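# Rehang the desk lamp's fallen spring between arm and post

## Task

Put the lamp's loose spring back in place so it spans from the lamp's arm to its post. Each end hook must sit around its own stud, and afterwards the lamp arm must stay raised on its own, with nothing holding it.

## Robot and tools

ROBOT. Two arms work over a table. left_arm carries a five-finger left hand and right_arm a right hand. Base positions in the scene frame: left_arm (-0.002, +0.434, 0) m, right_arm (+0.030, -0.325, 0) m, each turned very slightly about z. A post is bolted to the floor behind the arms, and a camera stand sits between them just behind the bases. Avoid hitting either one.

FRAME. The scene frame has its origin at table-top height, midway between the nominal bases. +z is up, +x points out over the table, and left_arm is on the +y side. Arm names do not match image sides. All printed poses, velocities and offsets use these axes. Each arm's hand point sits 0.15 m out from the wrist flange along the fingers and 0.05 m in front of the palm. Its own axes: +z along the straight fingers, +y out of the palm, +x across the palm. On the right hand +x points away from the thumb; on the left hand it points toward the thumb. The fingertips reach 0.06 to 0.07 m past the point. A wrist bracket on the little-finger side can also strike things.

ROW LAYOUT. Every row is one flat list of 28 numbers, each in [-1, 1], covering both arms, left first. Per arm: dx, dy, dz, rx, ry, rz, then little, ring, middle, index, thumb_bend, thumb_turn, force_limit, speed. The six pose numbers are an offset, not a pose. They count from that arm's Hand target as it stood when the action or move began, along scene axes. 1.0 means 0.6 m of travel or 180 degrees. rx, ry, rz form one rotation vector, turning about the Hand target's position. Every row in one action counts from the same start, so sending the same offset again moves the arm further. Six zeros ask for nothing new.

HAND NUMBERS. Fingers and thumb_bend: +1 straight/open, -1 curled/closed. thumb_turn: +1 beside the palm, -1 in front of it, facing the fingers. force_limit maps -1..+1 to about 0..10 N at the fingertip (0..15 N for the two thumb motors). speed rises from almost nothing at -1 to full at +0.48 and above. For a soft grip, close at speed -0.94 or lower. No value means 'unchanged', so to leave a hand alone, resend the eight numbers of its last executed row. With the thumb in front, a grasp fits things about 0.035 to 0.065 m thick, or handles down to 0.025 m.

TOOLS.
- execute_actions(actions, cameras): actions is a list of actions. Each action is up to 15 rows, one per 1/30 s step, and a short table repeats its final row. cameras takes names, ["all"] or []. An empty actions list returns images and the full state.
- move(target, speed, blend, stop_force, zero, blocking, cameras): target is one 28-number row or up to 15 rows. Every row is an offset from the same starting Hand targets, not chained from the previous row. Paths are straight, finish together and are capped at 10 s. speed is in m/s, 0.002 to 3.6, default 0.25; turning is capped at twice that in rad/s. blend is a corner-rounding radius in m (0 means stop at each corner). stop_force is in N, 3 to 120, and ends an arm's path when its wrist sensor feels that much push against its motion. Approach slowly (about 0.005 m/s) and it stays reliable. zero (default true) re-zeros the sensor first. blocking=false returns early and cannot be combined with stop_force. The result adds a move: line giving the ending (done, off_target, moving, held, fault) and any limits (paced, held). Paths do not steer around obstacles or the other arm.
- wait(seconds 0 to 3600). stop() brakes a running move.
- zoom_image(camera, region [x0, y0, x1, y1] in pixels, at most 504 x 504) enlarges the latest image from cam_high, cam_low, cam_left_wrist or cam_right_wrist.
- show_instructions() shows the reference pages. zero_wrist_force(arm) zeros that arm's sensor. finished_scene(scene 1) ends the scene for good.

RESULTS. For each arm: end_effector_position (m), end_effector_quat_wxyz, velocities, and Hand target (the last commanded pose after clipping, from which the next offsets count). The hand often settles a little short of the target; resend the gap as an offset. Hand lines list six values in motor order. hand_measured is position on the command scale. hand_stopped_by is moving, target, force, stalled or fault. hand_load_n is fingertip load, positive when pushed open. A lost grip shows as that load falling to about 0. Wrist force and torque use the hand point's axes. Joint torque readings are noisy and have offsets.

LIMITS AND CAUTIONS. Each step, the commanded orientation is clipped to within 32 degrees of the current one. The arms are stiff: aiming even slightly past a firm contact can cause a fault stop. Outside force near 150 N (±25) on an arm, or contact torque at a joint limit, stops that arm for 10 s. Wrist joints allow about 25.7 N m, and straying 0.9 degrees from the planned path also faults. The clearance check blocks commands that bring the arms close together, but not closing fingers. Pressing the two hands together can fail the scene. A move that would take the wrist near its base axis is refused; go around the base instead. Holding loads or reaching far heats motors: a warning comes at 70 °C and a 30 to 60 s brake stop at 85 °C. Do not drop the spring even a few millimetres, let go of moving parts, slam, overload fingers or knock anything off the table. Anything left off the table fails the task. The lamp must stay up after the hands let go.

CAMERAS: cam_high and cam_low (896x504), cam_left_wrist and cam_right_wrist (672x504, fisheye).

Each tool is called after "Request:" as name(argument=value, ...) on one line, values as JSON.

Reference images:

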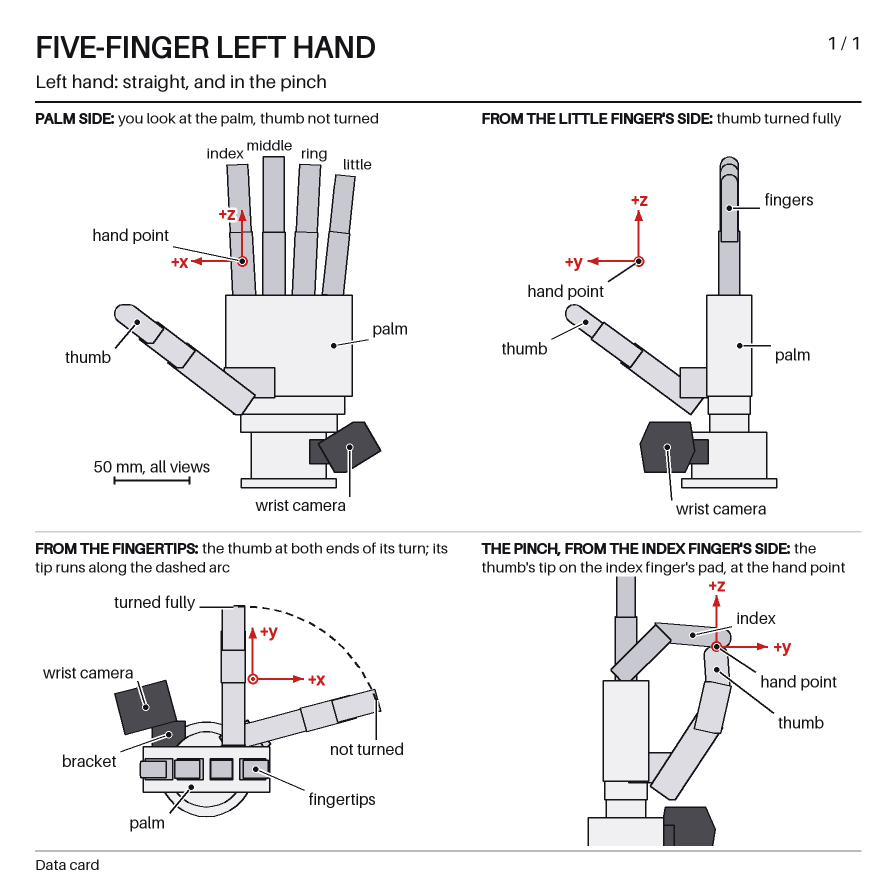

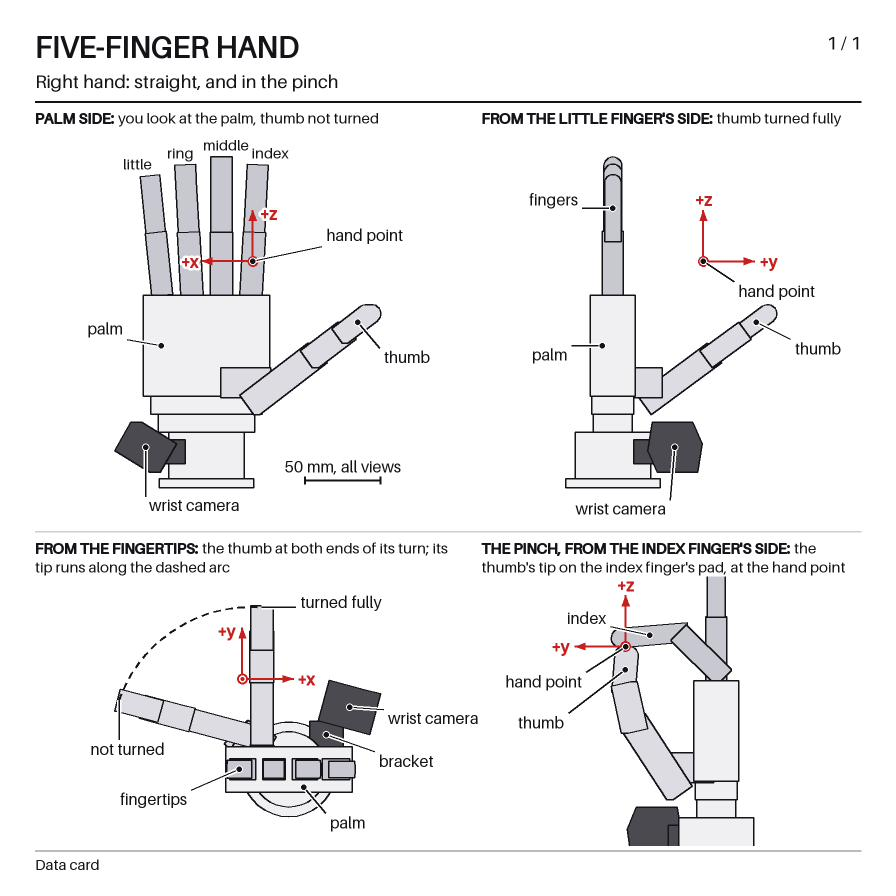

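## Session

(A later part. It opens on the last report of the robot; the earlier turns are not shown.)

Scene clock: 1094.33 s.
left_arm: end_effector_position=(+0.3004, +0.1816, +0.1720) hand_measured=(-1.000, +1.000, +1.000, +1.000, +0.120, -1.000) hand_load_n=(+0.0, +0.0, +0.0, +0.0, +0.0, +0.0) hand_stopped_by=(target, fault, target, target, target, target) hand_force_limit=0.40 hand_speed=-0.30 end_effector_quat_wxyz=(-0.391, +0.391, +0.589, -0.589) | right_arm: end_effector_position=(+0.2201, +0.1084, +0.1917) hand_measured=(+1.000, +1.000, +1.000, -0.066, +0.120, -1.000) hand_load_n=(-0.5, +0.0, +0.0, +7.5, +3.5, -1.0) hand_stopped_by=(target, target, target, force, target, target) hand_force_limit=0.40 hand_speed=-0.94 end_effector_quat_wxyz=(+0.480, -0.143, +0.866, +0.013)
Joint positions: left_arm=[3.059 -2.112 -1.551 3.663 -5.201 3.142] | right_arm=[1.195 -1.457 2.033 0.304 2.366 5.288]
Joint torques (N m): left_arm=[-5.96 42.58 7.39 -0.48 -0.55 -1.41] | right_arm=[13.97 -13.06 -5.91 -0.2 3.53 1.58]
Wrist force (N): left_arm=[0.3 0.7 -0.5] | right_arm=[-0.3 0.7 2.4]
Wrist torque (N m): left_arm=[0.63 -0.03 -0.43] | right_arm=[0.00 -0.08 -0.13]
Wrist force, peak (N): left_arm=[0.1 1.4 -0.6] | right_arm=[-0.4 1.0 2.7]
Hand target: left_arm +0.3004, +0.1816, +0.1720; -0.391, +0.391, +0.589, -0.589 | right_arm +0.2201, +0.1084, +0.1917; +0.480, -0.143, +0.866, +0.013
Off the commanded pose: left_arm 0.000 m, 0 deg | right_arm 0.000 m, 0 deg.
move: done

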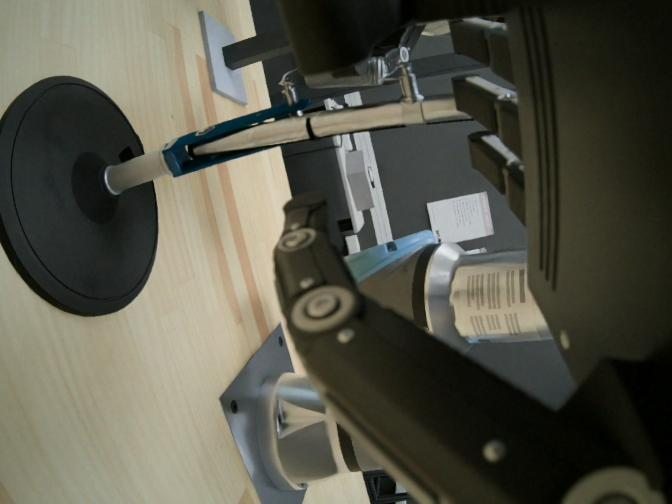

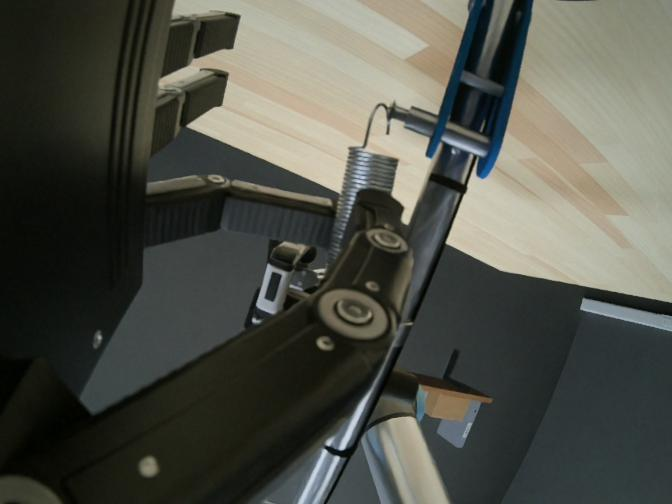

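Request:
move(target=[0,0,0,0,0,0,-1,1,1,1,0.12,-1,0.4,-0.3,-0.00202,-0.00085,-0.0045,0,0,0,1,1,1,-0.5,0.12,-1,0.4,-0.94], speed=0.01, stop_force=5, cameras=["cam_left_wrist", "cam_right_wrist"])

Request:
zoom_image(camera="cam_left_wrist", region=[270, 60, 305, 100])

Request:
zoom_image(camera="cam_right_wrist", region=[370, 90, 420, 140])

Request:
zoom_image(camera="cam_left_wrist", region=[385, 45, 425, 85])

Scene clock: 1122.23 s.
left_arm: end_effector_position=(+0.3004, +0.1816, +0.1720) hand_measured=(-1.000, +1.000, +1.000, +1.000, +0.120, -1.000) hand_load_n=(+0.0, +0.0, +0.0, +0.0, +0.0, +0.5) hand_stopped_by=(target, fault, target, target, target, target) hand_force_limit=0.40 hand_speed=-0.30 end_effector_quat_wxyz=(-0.391, +0.391, +0.589, -0.589) | right_arm: end_effector_position=(+0.2189, +0.1079, +0.1890) hand_measured=(+1.000, +1.000, +1.000, -0.066, +0.120, -1.000) hand_load_n=(-0.5, +0.0, +0.0, +7.5, +3.5, -1.0) hand_stopped_by=(target, target, target, force, target, target) hand_force_limit=0.40 hand_speed=-0.94 end_effector_quat_wxyz=(+0.480, -0.143, +0.866, +0.013)
Joint positions: left_arm=[3.059 -2.112 -1.551 3.663 -5.201 3.142] | right_arm=[1.199 -1.453 2.038 0.298 2.368 5.292]
Joint torques (N m): left_arm=[-5.59 42.18 7.04 -0.46 -0.55 -1.44] | right_arm=[14.09 -14.13 -6.19 -0.37 3.45 1.71]
Wrist force (N): left_arm=[0.3 0.7 -0.5] | right_arm=[0.0 0.6 2.2]
Wrist torque (N m): left_arm=[0.67 -0.06 -0.43] | right_arm=[0.00 -0.12 -0.11]
Wrist force, peak (N): left_arm=[0.0 1.2 -0.8] | right_arm=[-0.1 0.7 2.7]
Hand target: left_arm +0.3004, +0.1816, +0.1720; -0.391, +0.391, +0.589, -0.589 | right_arm +0.2189, +0.1079, +0.1890; +0.480, -0.143, +0.866, +0.013
Off the commanded pose: left_arm 0.000 m, 0 deg | right_arm 0.000 m, 0 deg.
move: done

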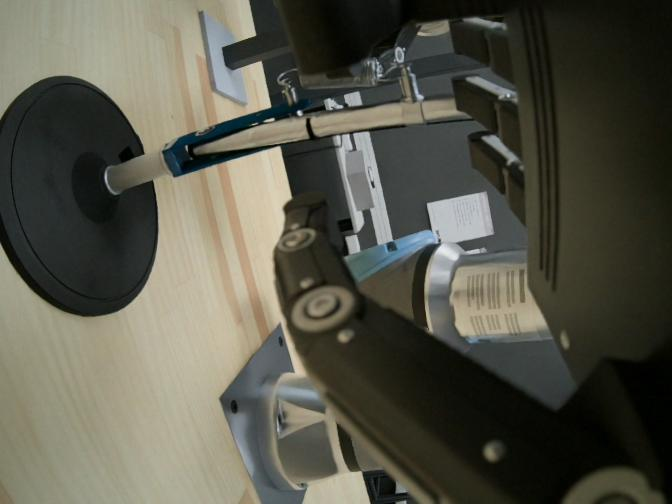

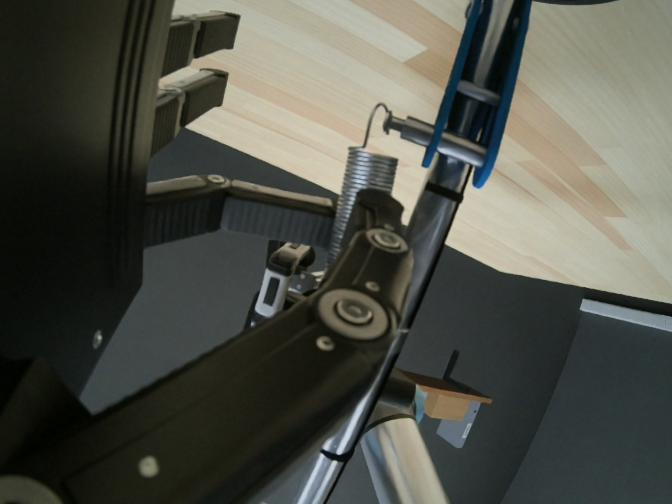

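Scaled by 12.600 from the camera's image (finer frame: 960x720).

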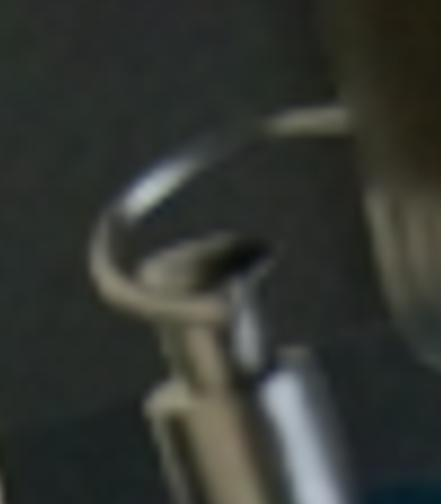

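Scaled by 10.080 from the camera's image (finer frame: 960x720).

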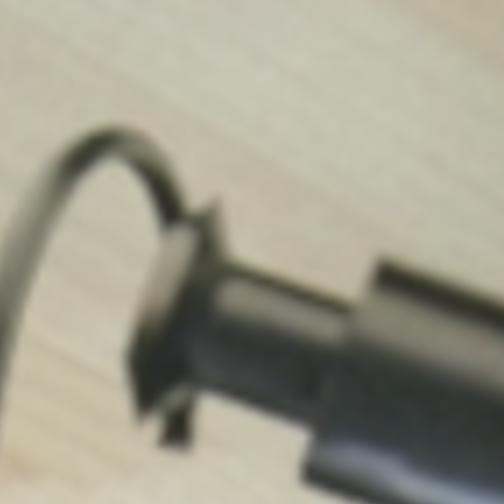

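Scaled by 12.600 from the camera's image (finer frame: 960x720).

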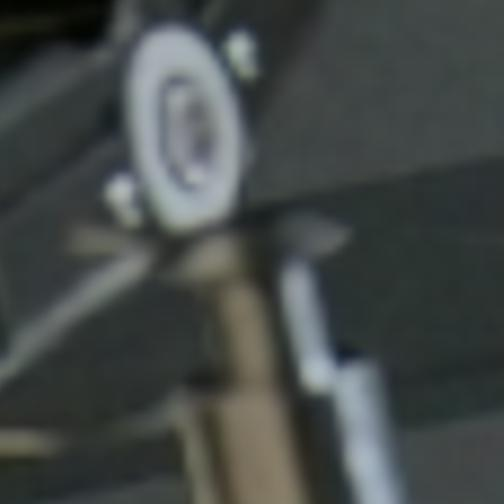

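Request:
zoom_image(camera="cam_left_wrist", region=[360, 30, 430, 100])

Request:
zoom_image(camera="cam_right_wrist", region=[240, 220, 340, 340])

Scaled by 7.200 from the camera's image (finer frame: 960x720).

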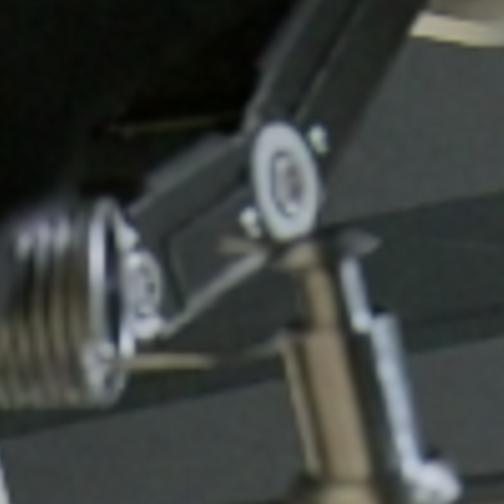

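Scaled by 4.200 from the camera's image (finer frame: 960x720).

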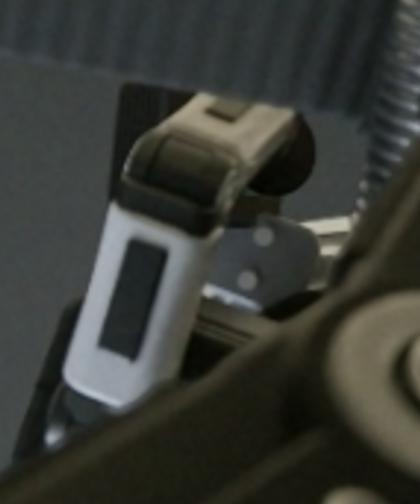

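Request:
execute_actions(actions=[])

Request:
zoom_image(camera="cam_high", region=[410, 70, 500, 190])

Request:
zoom_image(camera="cam_left_wrist", region=[270, 20, 450, 140])

Scene clock: 1213.57 s.
left_arm: end_effector_position=(+0.3004, +0.1816, +0.1720) hand_measured=(-1.000, +1.000, +1.000, +1.000, +0.120, -1.000) hand_load_n=(+0.0, +0.0, +0.0, +0.0, +0.0, +0.0) hand_stopped_by=(target, fault, target, target, target, target) hand_force_limit=0.40 hand_speed=-0.30 end_effector_quat_wxyz=(-0.391, +0.391, +0.589, -0.589) | right_arm: end_effector_position=(+0.2189, +0.1079, +0.1890) hand_measured=(+1.000, +1.000, +1.000, -0.066, +0.120, -1.000) hand_load_n=(+0.0, +0.0, +0.0, +7.5, +3.5, -1.0) hand_stopped_by=(target, target, target, force, target, target) hand_force_limit=0.40 hand_speed=-0.94 end_effector_quat_wxyz=(+0.480, -0.143, +0.866, +0.013)
Joint positions: left_arm=[3.059 -2.112 -1.551 3.663 -5.201 3.142] | right_arm=[1.199 -1.453 2.038 0.298 2.368 5.292]
Joint velocities: within noise
Joint torques (N m): left_arm=[-5.68 42.1 7.52 -0.58 -0.57 -1.43] | right_arm=[13.88 -13.8 -5.96 -0.26 3.65 1.61]
Wrist force (N): left_arm=[0.5 0.9 -0.6] | right_arm=[-0.2 1.0 2.4]
Wrist torque (N m): left_arm=[0.63 -0.06 -0.43] | right_arm=[0.03 -0.08 -0.12]
Wrist force, peak (N): left_arm=[0.5 0.9 -0.6] | right_arm=[-0.3 0.9 2.7]
Hand target: left_arm +0.3004, +0.1816, +0.1720; -0.391, +0.391, +0.589, -0.589 | right_arm +0.2189, +0.1079, +0.1890; +0.480, -0.143, +0.866, +0.013
Off the commanded pose: left_arm 0.000 m, 0 deg | right_arm 0.000 m, 0 deg.

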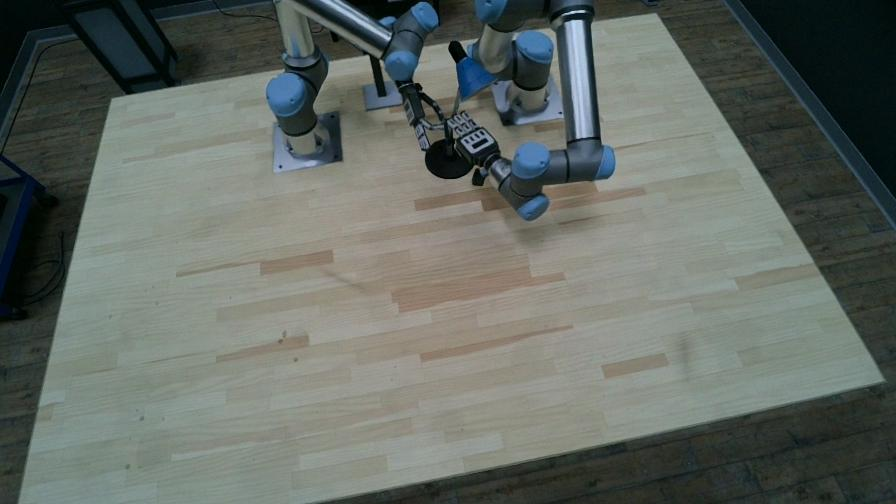

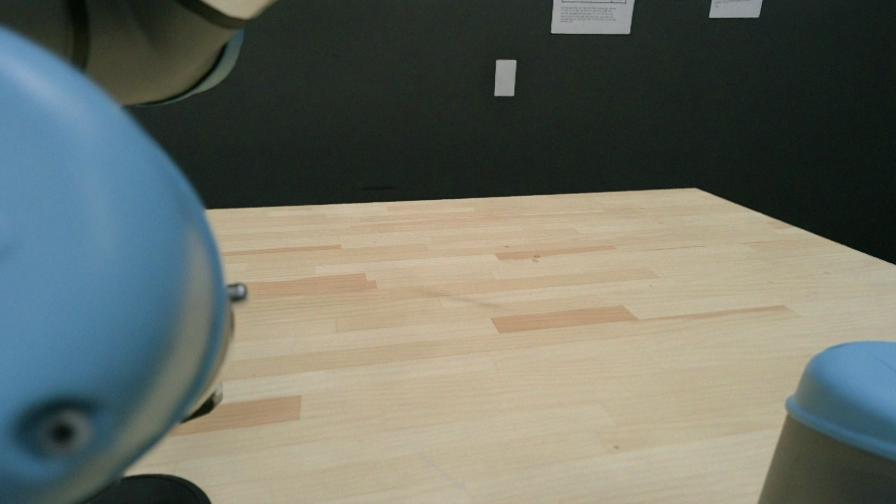

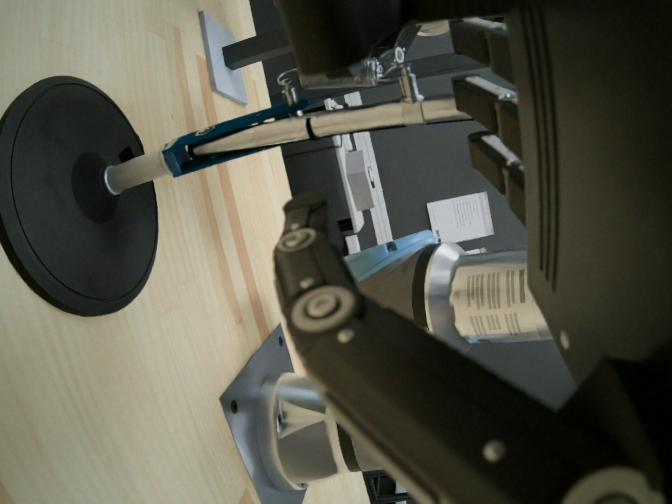

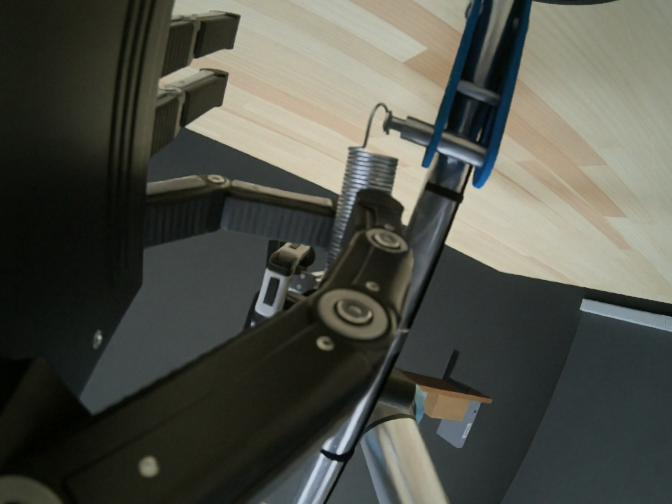

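Scaled by 4.200 from the camera's image (finer frame: 1280x720).

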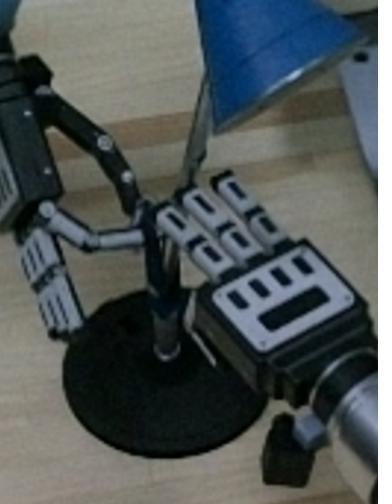

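Scaled by 2.800 from the camera's image (finer frame: 960x720).

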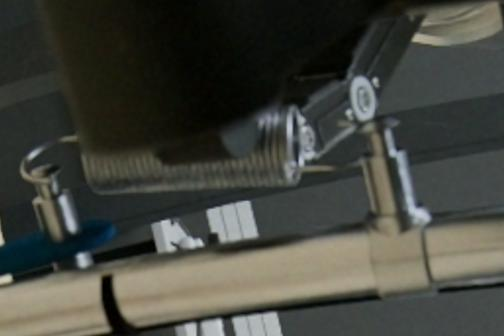

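Request:
move(target=[[0,0,0,0,0,0,-1,1,1,1,0.12,-1,0.4,-0.3,0.00519,-0.01228,0,0,0,0,1,1,1,-0.5,0.12,-1,0.4,-0.94],[0,0,0,0,0,0,-1,1,1,1,0.12,-1,0.4,-0.3,0.01339,-0.00878,-0.0088,-0.01945,0.04605,0,1,1,1,-0.5,0.12,-1,0.4,-0.94]], speed=0.02, cameras=["cam_left_wrist", "cam_right_wrist"])

Request:
zoom_image(camera="cam_left_wrist", region=[270, 20, 450, 120])

Request:
zoom_image(camera="cam_left_wrist", region=[360, 20, 430, 90])

Request:
zoom_image(camera="cam_right_wrist", region=[340, 80, 440, 160])

Scene clock: 1244.47 s.
left_arm: end_effector_position=(+0.3004, +0.1816, +0.1720) hand_measured=(-1.000, +1.000, +1.000, +1.000, +0.120, -1.000) hand_load_n=(+0.0, +0.0, +0.0, +0.0, +0.5, +0.0) hand_stopped_by=(target, fault, target, target, target, target) hand_force_limit=0.40 hand_speed=-0.30 end_effector_quat_wxyz=(-0.391, +0.391, +0.589, -0.589) | right_arm: end_effector_position=(+0.2269, +0.1026, +0.1837) hand_measured=(+1.000, +1.000, +1.000, -0.066, +0.120, -1.000) hand_load_n=(+0.0, +0.0, +0.0, +7.5, +3.0, -1.0) hand_stopped_by=(target, target, target, force, target, target) hand_force_limit=0.40 hand_speed=-0.94 end_effector_quat_wxyz=(+0.412, -0.156, +0.898, -0.003)
Joint positions: left_arm=[3.059 -2.112 -1.551 3.663 -5.201 3.142] | right_arm=[1.119 -1.46 1.985 0.471 2.234 5.292]
Joint torques (N m): left_arm=[-5.9 42.73 7.53 -0.43 -0.59 -1.45] | right_arm=[-15.57 -13.88 -26.16 2.49 -1.73 1.6]
Wrist force (N): left_arm=[0.3 0.3 -0.3] | right_arm=[-0.4 1.0 2.2]
Wrist torque (N m): left_arm=[0.58 -0.02 -0.42] | right_arm=[0.05 -0.06 -0.12]
Wrist force, peak (N): left_arm=[0.4 1.2 -0.8] | right_arm=[-0.5 1.0 2.7]
Hand target: left_arm +0.3004, +0.1816, +0.1720; -0.391, +0.391, +0.589, -0.589 | right_arm +0.2270, +0.1026, +0.1837; +0.411, -0.156, +0.898, -0.003
Off the commanded pose: left_arm 0.000 m, 0 deg | right_arm 0.000 m, 0 deg.
move: done

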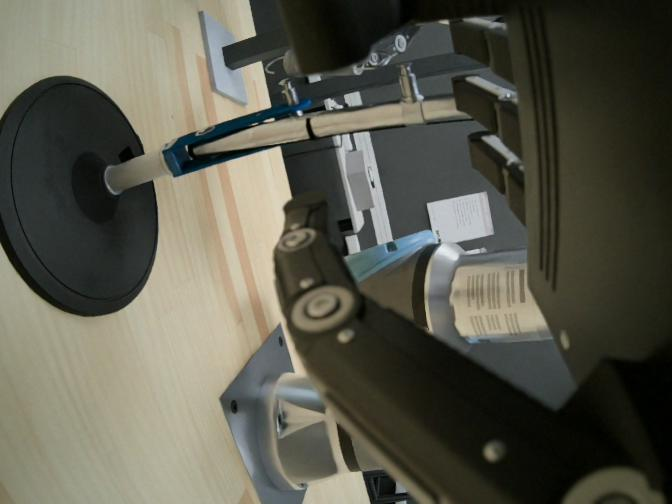

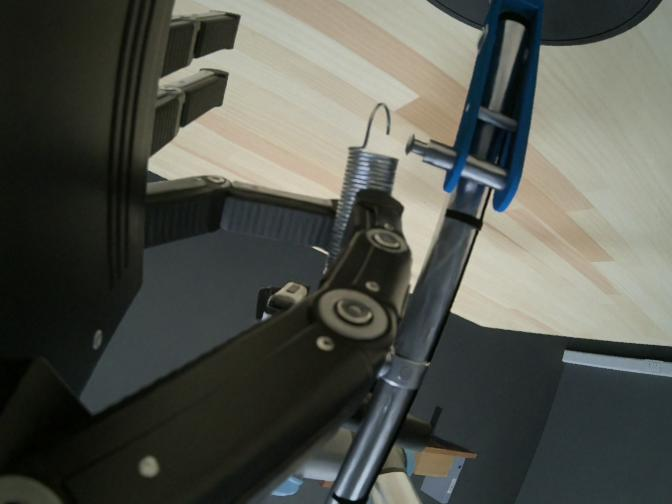

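Scaled by 2.800 from the camera's image (finer frame: 960x720).

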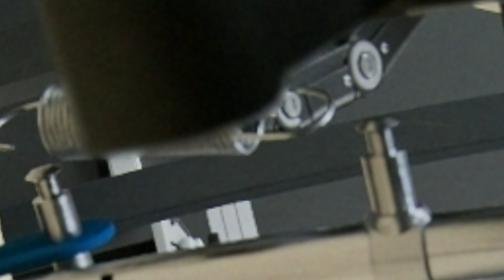

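Scaled by 7.200 from the camera's image (finer frame: 960x720).

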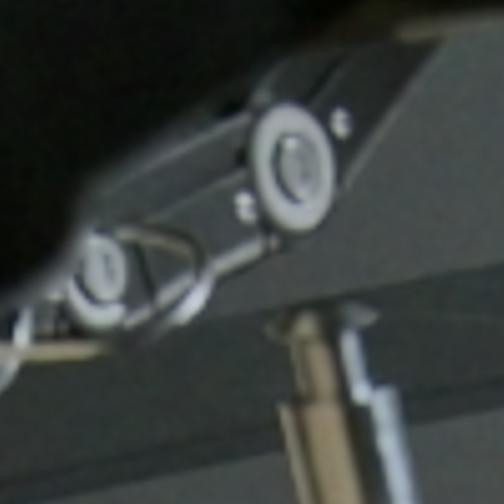

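Scaled by 5.040 from the camera's image (finer frame: 960x720).

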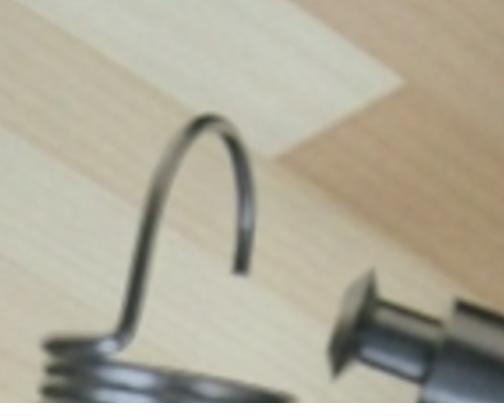

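Request:
zoom_image(camera="cam_left_wrist", region=[245, 30, 315, 100])

Scaled by 7.200 from the camera's image (finer frame: 960x720).

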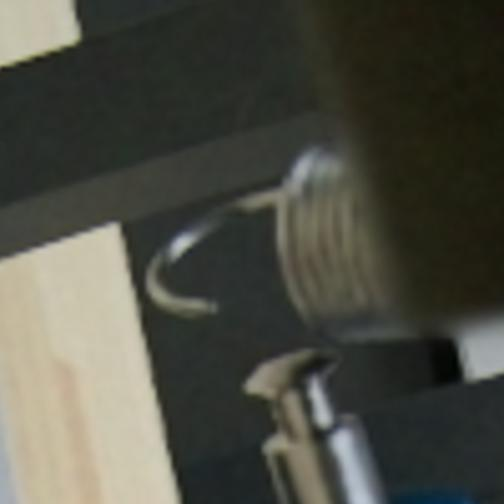

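Request:
move(target=[[0,0,0,0,0,0,-1,1,1,1,0.12,-1,0.4,-0.3,0.0032,-0.0077,0,0,0,0,1,1,1,-0.5,0.12,-1,0.4,-0.94],[0,0,0,0,0,0,-1,1,1,1,0.12,-1,0.4,-0.3,0.0148,-0.0028,0.017,0,0,0,1,1,1,-0.5,0.12,-1,0.4,-0.94]], speed=0.02, cameras=["cam_left_wrist", "cam_right_wrist"])

Request:
zoom_image(camera="cam_left_wrist", region=[370, 20, 440, 90])

Request:
zoom_image(camera="cam_left_wrist", region=[245, 30, 315, 100])

Request:
zoom_image(camera="cam_right_wrist", region=[340, 80, 440, 160])

Scene clock: 1274.63 s.
left_arm: end_effector_position=(+0.3004, +0.1816, +0.1720) hand_measured=(-1.000, +1.000, +1.000, +1.000, +0.120, -1.000) hand_load_n=(+0.0, +0.0, +0.0, -0.5, +0.0, +0.0) hand_stopped_by=(target, fault, target, target, target, target) hand_force_limit=0.40 hand_speed=-0.30 end_effector_quat_wxyz=(-0.391, +0.391, +0.589, -0.589) | right_arm: end_effector_position=(+0.2358, +0.1009, +0.1938) hand_measured=(+1.000, +1.000, +1.000, -0.066, +0.120, -1.000) hand_load_n=(+0.0, +0.0, +0.0, +8.0, +3.0, -1.0) hand_stopped_by=(target, target, target, force, target, target) hand_force_limit=0.40 hand_speed=-0.94 end_effector_quat_wxyz=(+0.411, -0.156, +0.898, -0.003)
Joint positions: left_arm=[3.059 -2.112 -1.551 3.663 -5.201 3.142] | right_arm=[1.09 -1.48 1.973 0.484 2.218 5.262]
Joint torques (N m): left_arm=[-5.98 42.32 7.08 -0.49 -0.47 -1.38] | right_arm=[-16.05 -28.62 -26.59 2.62 -1.67 -1.36]
Wrist force (N): left_arm=[0.3 0.3 -0.2] | right_arm=[-0.1 1.1 2.2]
Wrist torque (N m): left_arm=[0.59 -0.05 -0.42] | right_arm=[0.07 -0.10 0.04]
Wrist force, peak (N): left_arm=[0.0 1.0 -1.0] | right_arm=[-0.5 1.0 2.5]
Hand target: left_arm +0.3004, +0.1816, +0.1720; -0.391, +0.391, +0.589, -0.589 | right_arm +0.2358, +0.1009, +0.1939; +0.411, -0.156, +0.898, -0.003
Off the commanded pose: left_arm 0.000 m, 0 deg | right_arm 0.000 m, 0 deg.
move: done

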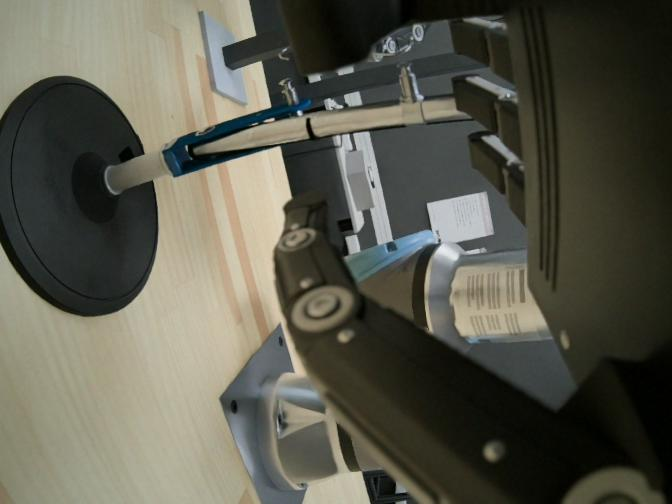

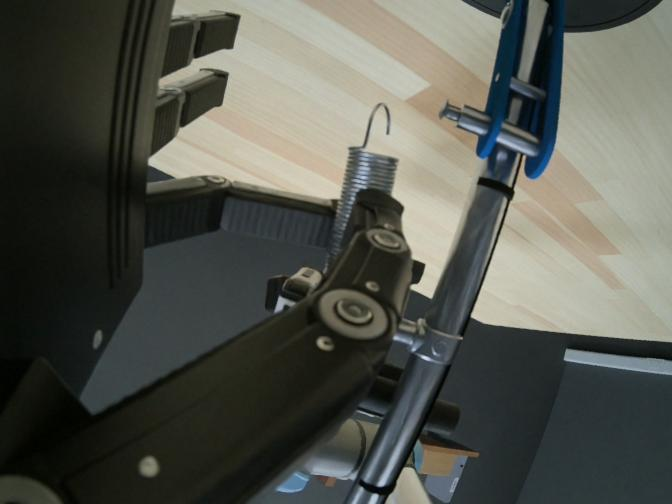

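Scaled by 7.200 from the camera's image (finer frame: 960x720).

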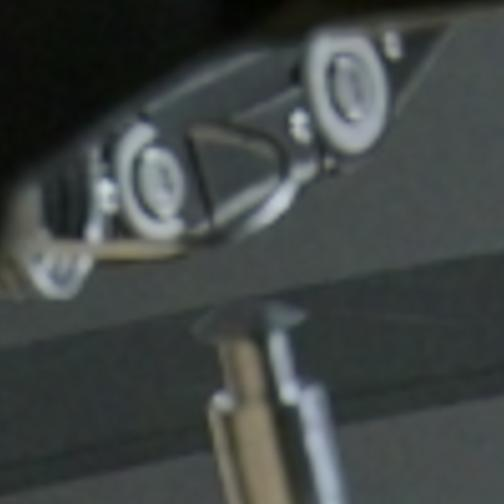

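Scaled by 7.200 from the camera's image (finer frame: 960x720).

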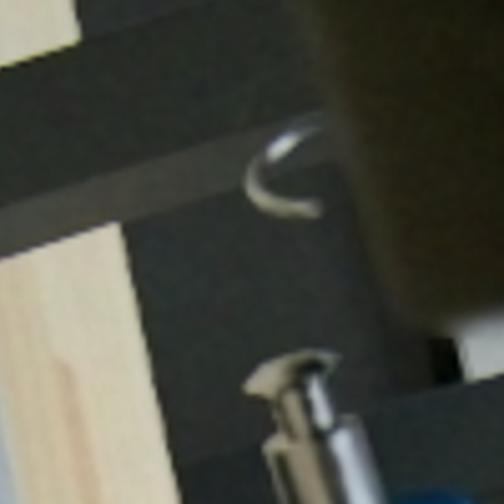

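Scaled by 5.040 from the camera's image (finer frame: 960x720).

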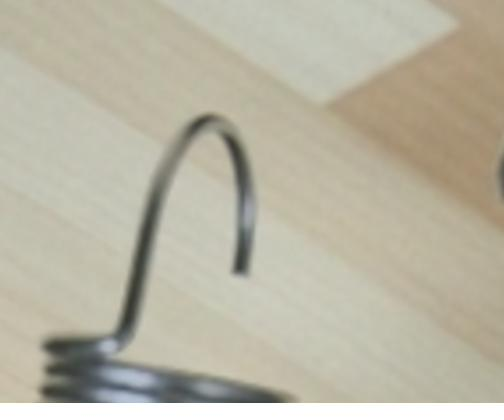

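Request:
zoom_image(camera="cam_right_wrist", region=[360, 280, 480, 380])

Request:
zoom_image(camera="cam_right_wrist", region=[400, 60, 540, 180])

Scaled by 4.200 from the camera's image (finer frame: 960x720).

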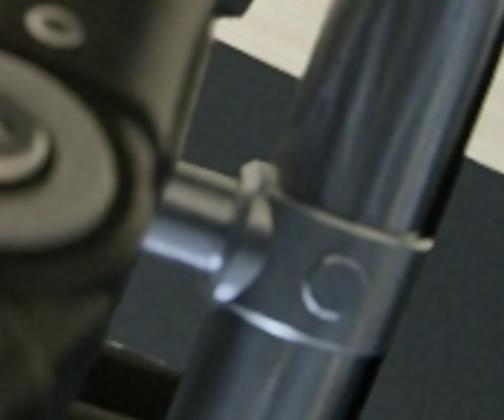

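Scaled by 3.600 from the camera's image (finer frame: 960x720).

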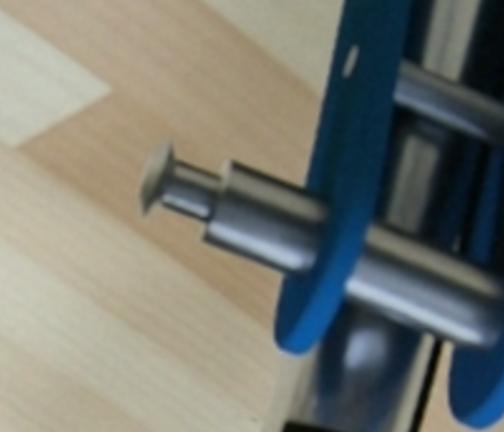

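Request:
move(target=[0,0,0,0,0,0,-1,1,1,1,0.12,-1,0.4,-0.3,-0.00215,-0.0009,-0.0022,-0.0065,0.0154,0,1,1,1,-0.5,0.12,-1,0.4,-0.94], speed=0.02, cameras=["cam_left_wrist", "cam_right_wrist"])

Request:
zoom_image(camera="cam_left_wrist", region=[370, 20, 440, 90])

Request:
zoom_image(camera="cam_left_wrist", region=[245, 30, 315, 100])

Request:
zoom_image(camera="cam_right_wrist", region=[360, 80, 480, 180])

Request:
zoom_image(camera="cam_right_wrist", region=[360, 280, 480, 380])

Scene clock: 1299.40 s.
left_arm: end_effector_position=(+0.3004, +0.1816, +0.1720) hand_measured=(-1.000, +1.000, +1.000, +1.000, +0.120, -1.000) hand_load_n=(+0.0, +0.0, +0.0, +0.0, +0.0, +0.0) hand_stopped_by=(target, fault, target, target, target, target) hand_force_limit=0.40 hand_speed=-0.30 end_effector_quat_wxyz=(-0.391, +0.391, +0.589, -0.589) | right_arm: end_effector_position=(+0.2345, +0.1004, +0.1926) hand_measured=(+1.000, +1.000, +1.000, -0.066, +0.120, -1.000) hand_load_n=(+0.0, +0.0, +0.0, +8.0, +3.5, -1.0) hand_stopped_by=(target, target, target, force, target, target) hand_force_limit=0.40 hand_speed=-0.94 end_effector_quat_wxyz=(+0.388, -0.160, +0.908, -0.008)
Joint positions: left_arm=[3.059 -2.112 -1.551 3.663 -5.201 3.142] | right_arm=[1.076 -1.474 1.949 0.546 2.182 5.269]
Joint torques (N m): left_arm=[-5.77 42.46 7.2 -0.42 -0.49 -1.44] | right_arm=[-15.41 -13.78 -27.38 2.42 -1.73 1.7]
Wrist force (N): left_arm=[0.3 0.4 -0.3] | right_arm=[-0.2 1.0 2.2]
Wrist torque (N m): left_arm=[0.59 -0.05 -0.41] | right_arm=[0.05 -0.08 -0.10]
Wrist force, peak (N): left_arm=[0.4 1.3 -0.4] | right_arm=[-0.2 1.0 2.6]
Hand target: left_arm +0.3004, +0.1816, +0.1720; -0.391, +0.391, +0.589, -0.589 | right_arm +0.2345, +0.1004, +0.1926; +0.388, -0.160, +0.908, -0.008
Off the commanded pose: left_arm 0.000 m, 0 deg | right_arm 0.000 m, 0 deg.
move: done

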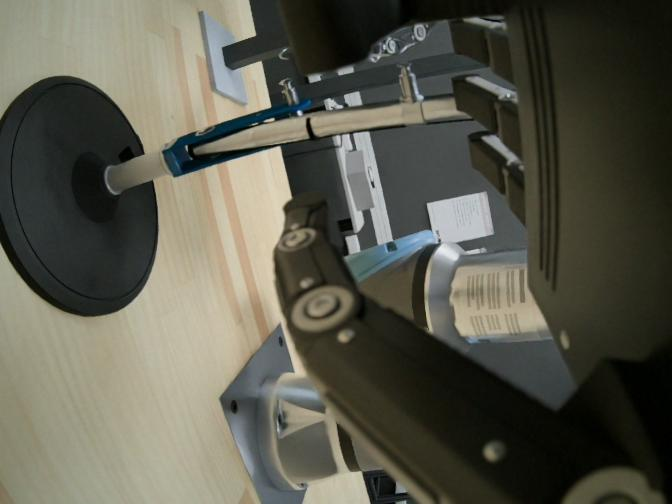

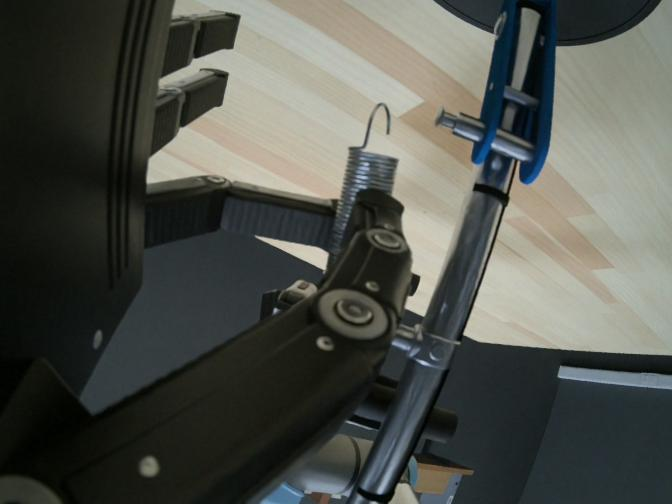

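Scaled by 7.200 from the camera's image (finer frame: 960x720).

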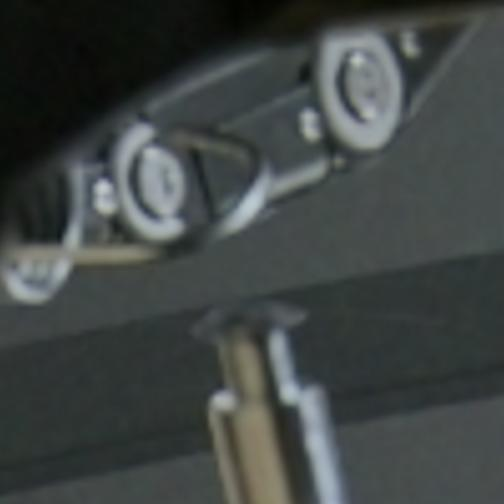

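Scaled by 7.200 from the camera's image (finer frame: 960x720).

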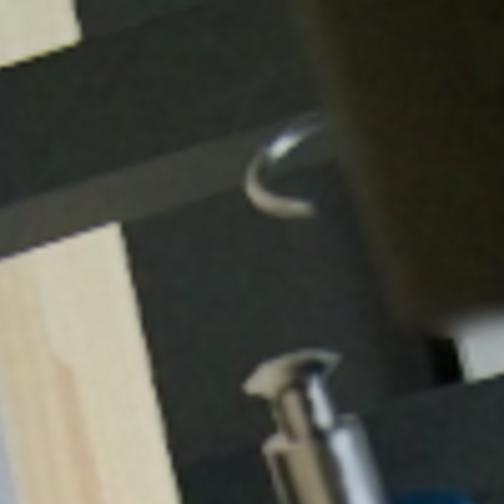

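Scaled by 4.200 from the camera's image (finer frame: 960x720).

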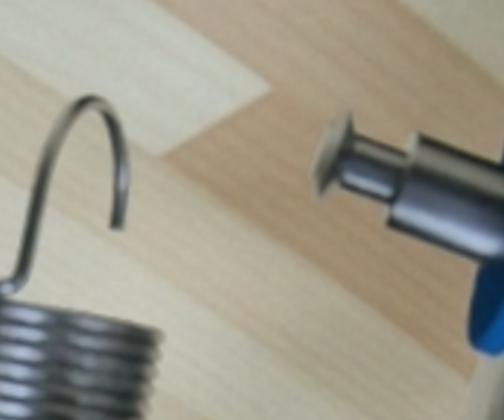

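Scaled by 4.200 from the camera's image (finer frame: 960x720).

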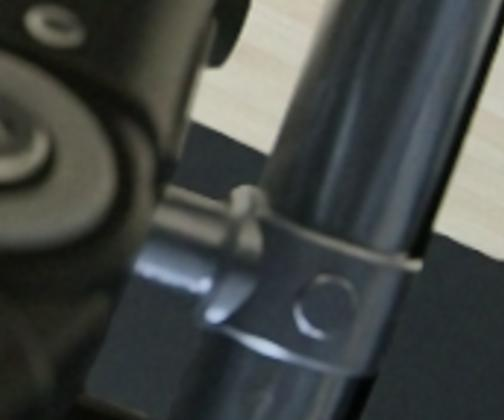

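Request:
move(target=[0,0,0,0,0,0,-1,1,1,1,0.12,-1,0.4,-0.3,-0.0047,0.0124,0.001,0,0,0,1,1,1,-0.5,0.12,-1,0.4,-0.94], speed=0.01, stop_force=3, cameras=["cam_left_wrist", "cam_right_wrist"])

Request:
zoom_image(camera="cam_left_wrist", region=[380, 30, 430, 80])

Request:
zoom_image(camera="cam_left_wrist", region=[245, 30, 315, 100])

Request:
zoom_image(camera="cam_right_wrist", region=[360, 80, 480, 180])

Scene clock: 1304.80 s.
left_arm: end_effector_position=(+0.3004, +0.1816, +0.1720) hand_measured=(-1.000, +1.000, +1.000, +1.000, +0.120, -1.000) hand_load_n=(+0.0, +0.0, +0.0, +0.0, +0.0, +0.0) hand_stopped_by=(target, fault, target, target, target, target) hand_force_limit=0.40 hand_speed=-0.30 end_effector_quat_wxyz=(-0.391, +0.391, +0.589, -0.589) | right_arm: end_effector_position=(+0.2317, +0.1078, +0.1932) hand_measured=(+1.000, +1.000, +1.000, -0.066, +0.120, -1.000) hand_load_n=(+0.0, +0.0, +0.0, +8.0, +3.5, -1.0) hand_stopped_by=(target, target, target, force, target, target) hand_force_limit=0.40 hand_speed=-0.94 end_effector_quat_wxyz=(+0.388, -0.160, +0.908, -0.008)
Joint positions: left_arm=[3.059 -2.112 -1.551 3.663 -5.201 3.142] | right_arm=[1.095 -1.454 1.928 0.56 2.192 5.29]
Joint torques (N m): left_arm=[-5.44 42 7.42 -0.48 -0.6 -1.41] | right_arm=[14.84 -14.1 -27.6 2.29 3.52 1.52]
Wrist force (N): left_arm=[0.1 0.3 -0.5] | right_arm=[-0.3 1.0 2.1]
Wrist torque (N m): left_arm=[0.61 -0.01 -0.43] | right_arm=[0.05 -0.07 -0.09]
Wrist force, peak (N): left_arm=[0.0 1.2 -0.7] | right_arm=[-0.3 1.2 2.5]
Hand target: left_arm +0.3004, +0.1816, +0.1720; -0.391, +0.391, +0.589, -0.589 | right_arm +0.2317, +0.1078, +0.1932; +0.388, -0.160, +0.908, -0.008
Off the commanded pose: left_arm 0.000 m, 0 deg | right_arm 0.000 m, 0 deg.
move: done

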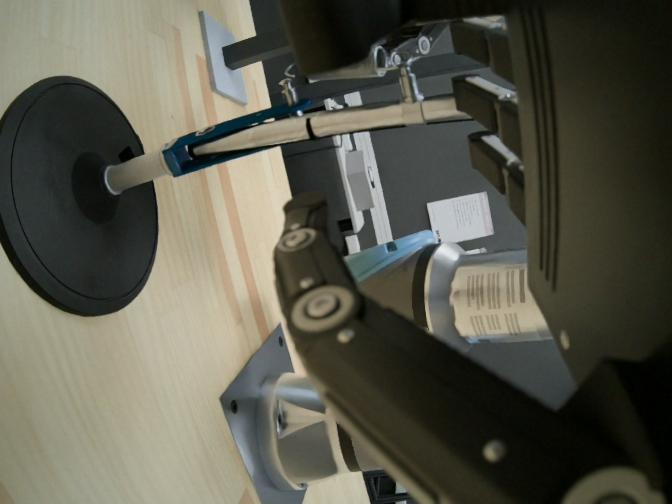

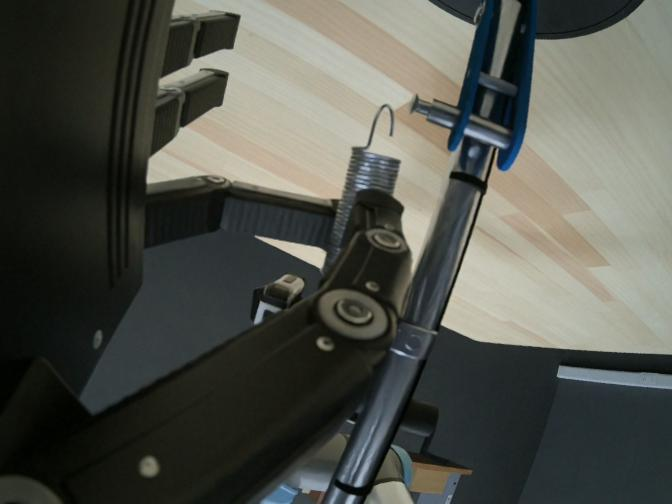

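Scaled by 10.080 from the camera's image (finer frame: 960x720).

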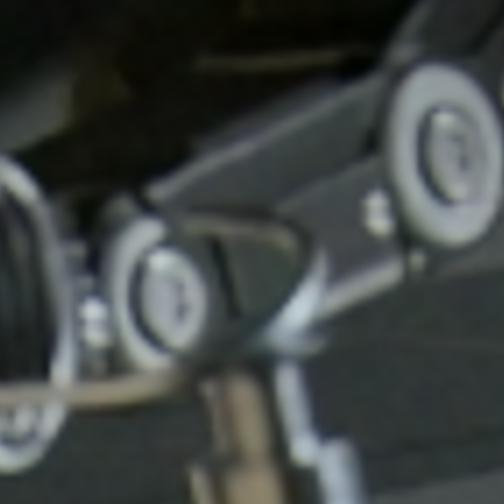

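Scaled by 7.200 from the camera's image (finer frame: 960x720).

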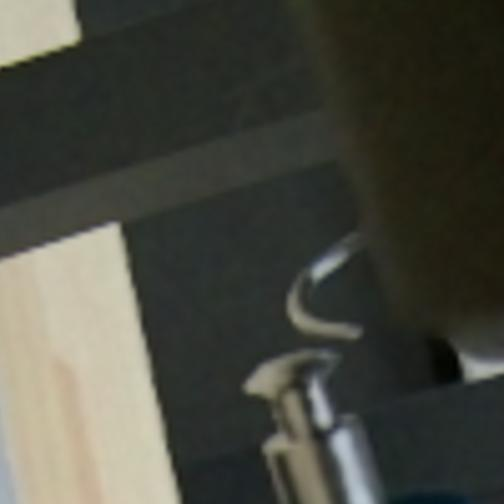

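Scaled by 4.200 from the camera's image (finer frame: 960x720).

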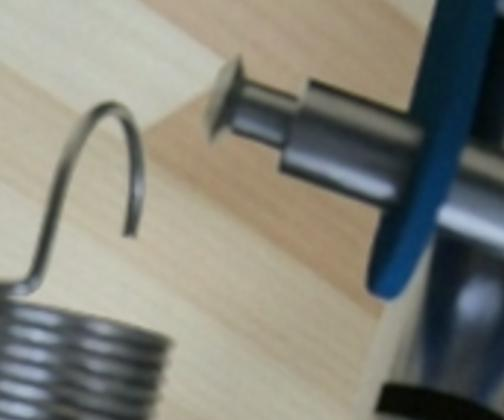

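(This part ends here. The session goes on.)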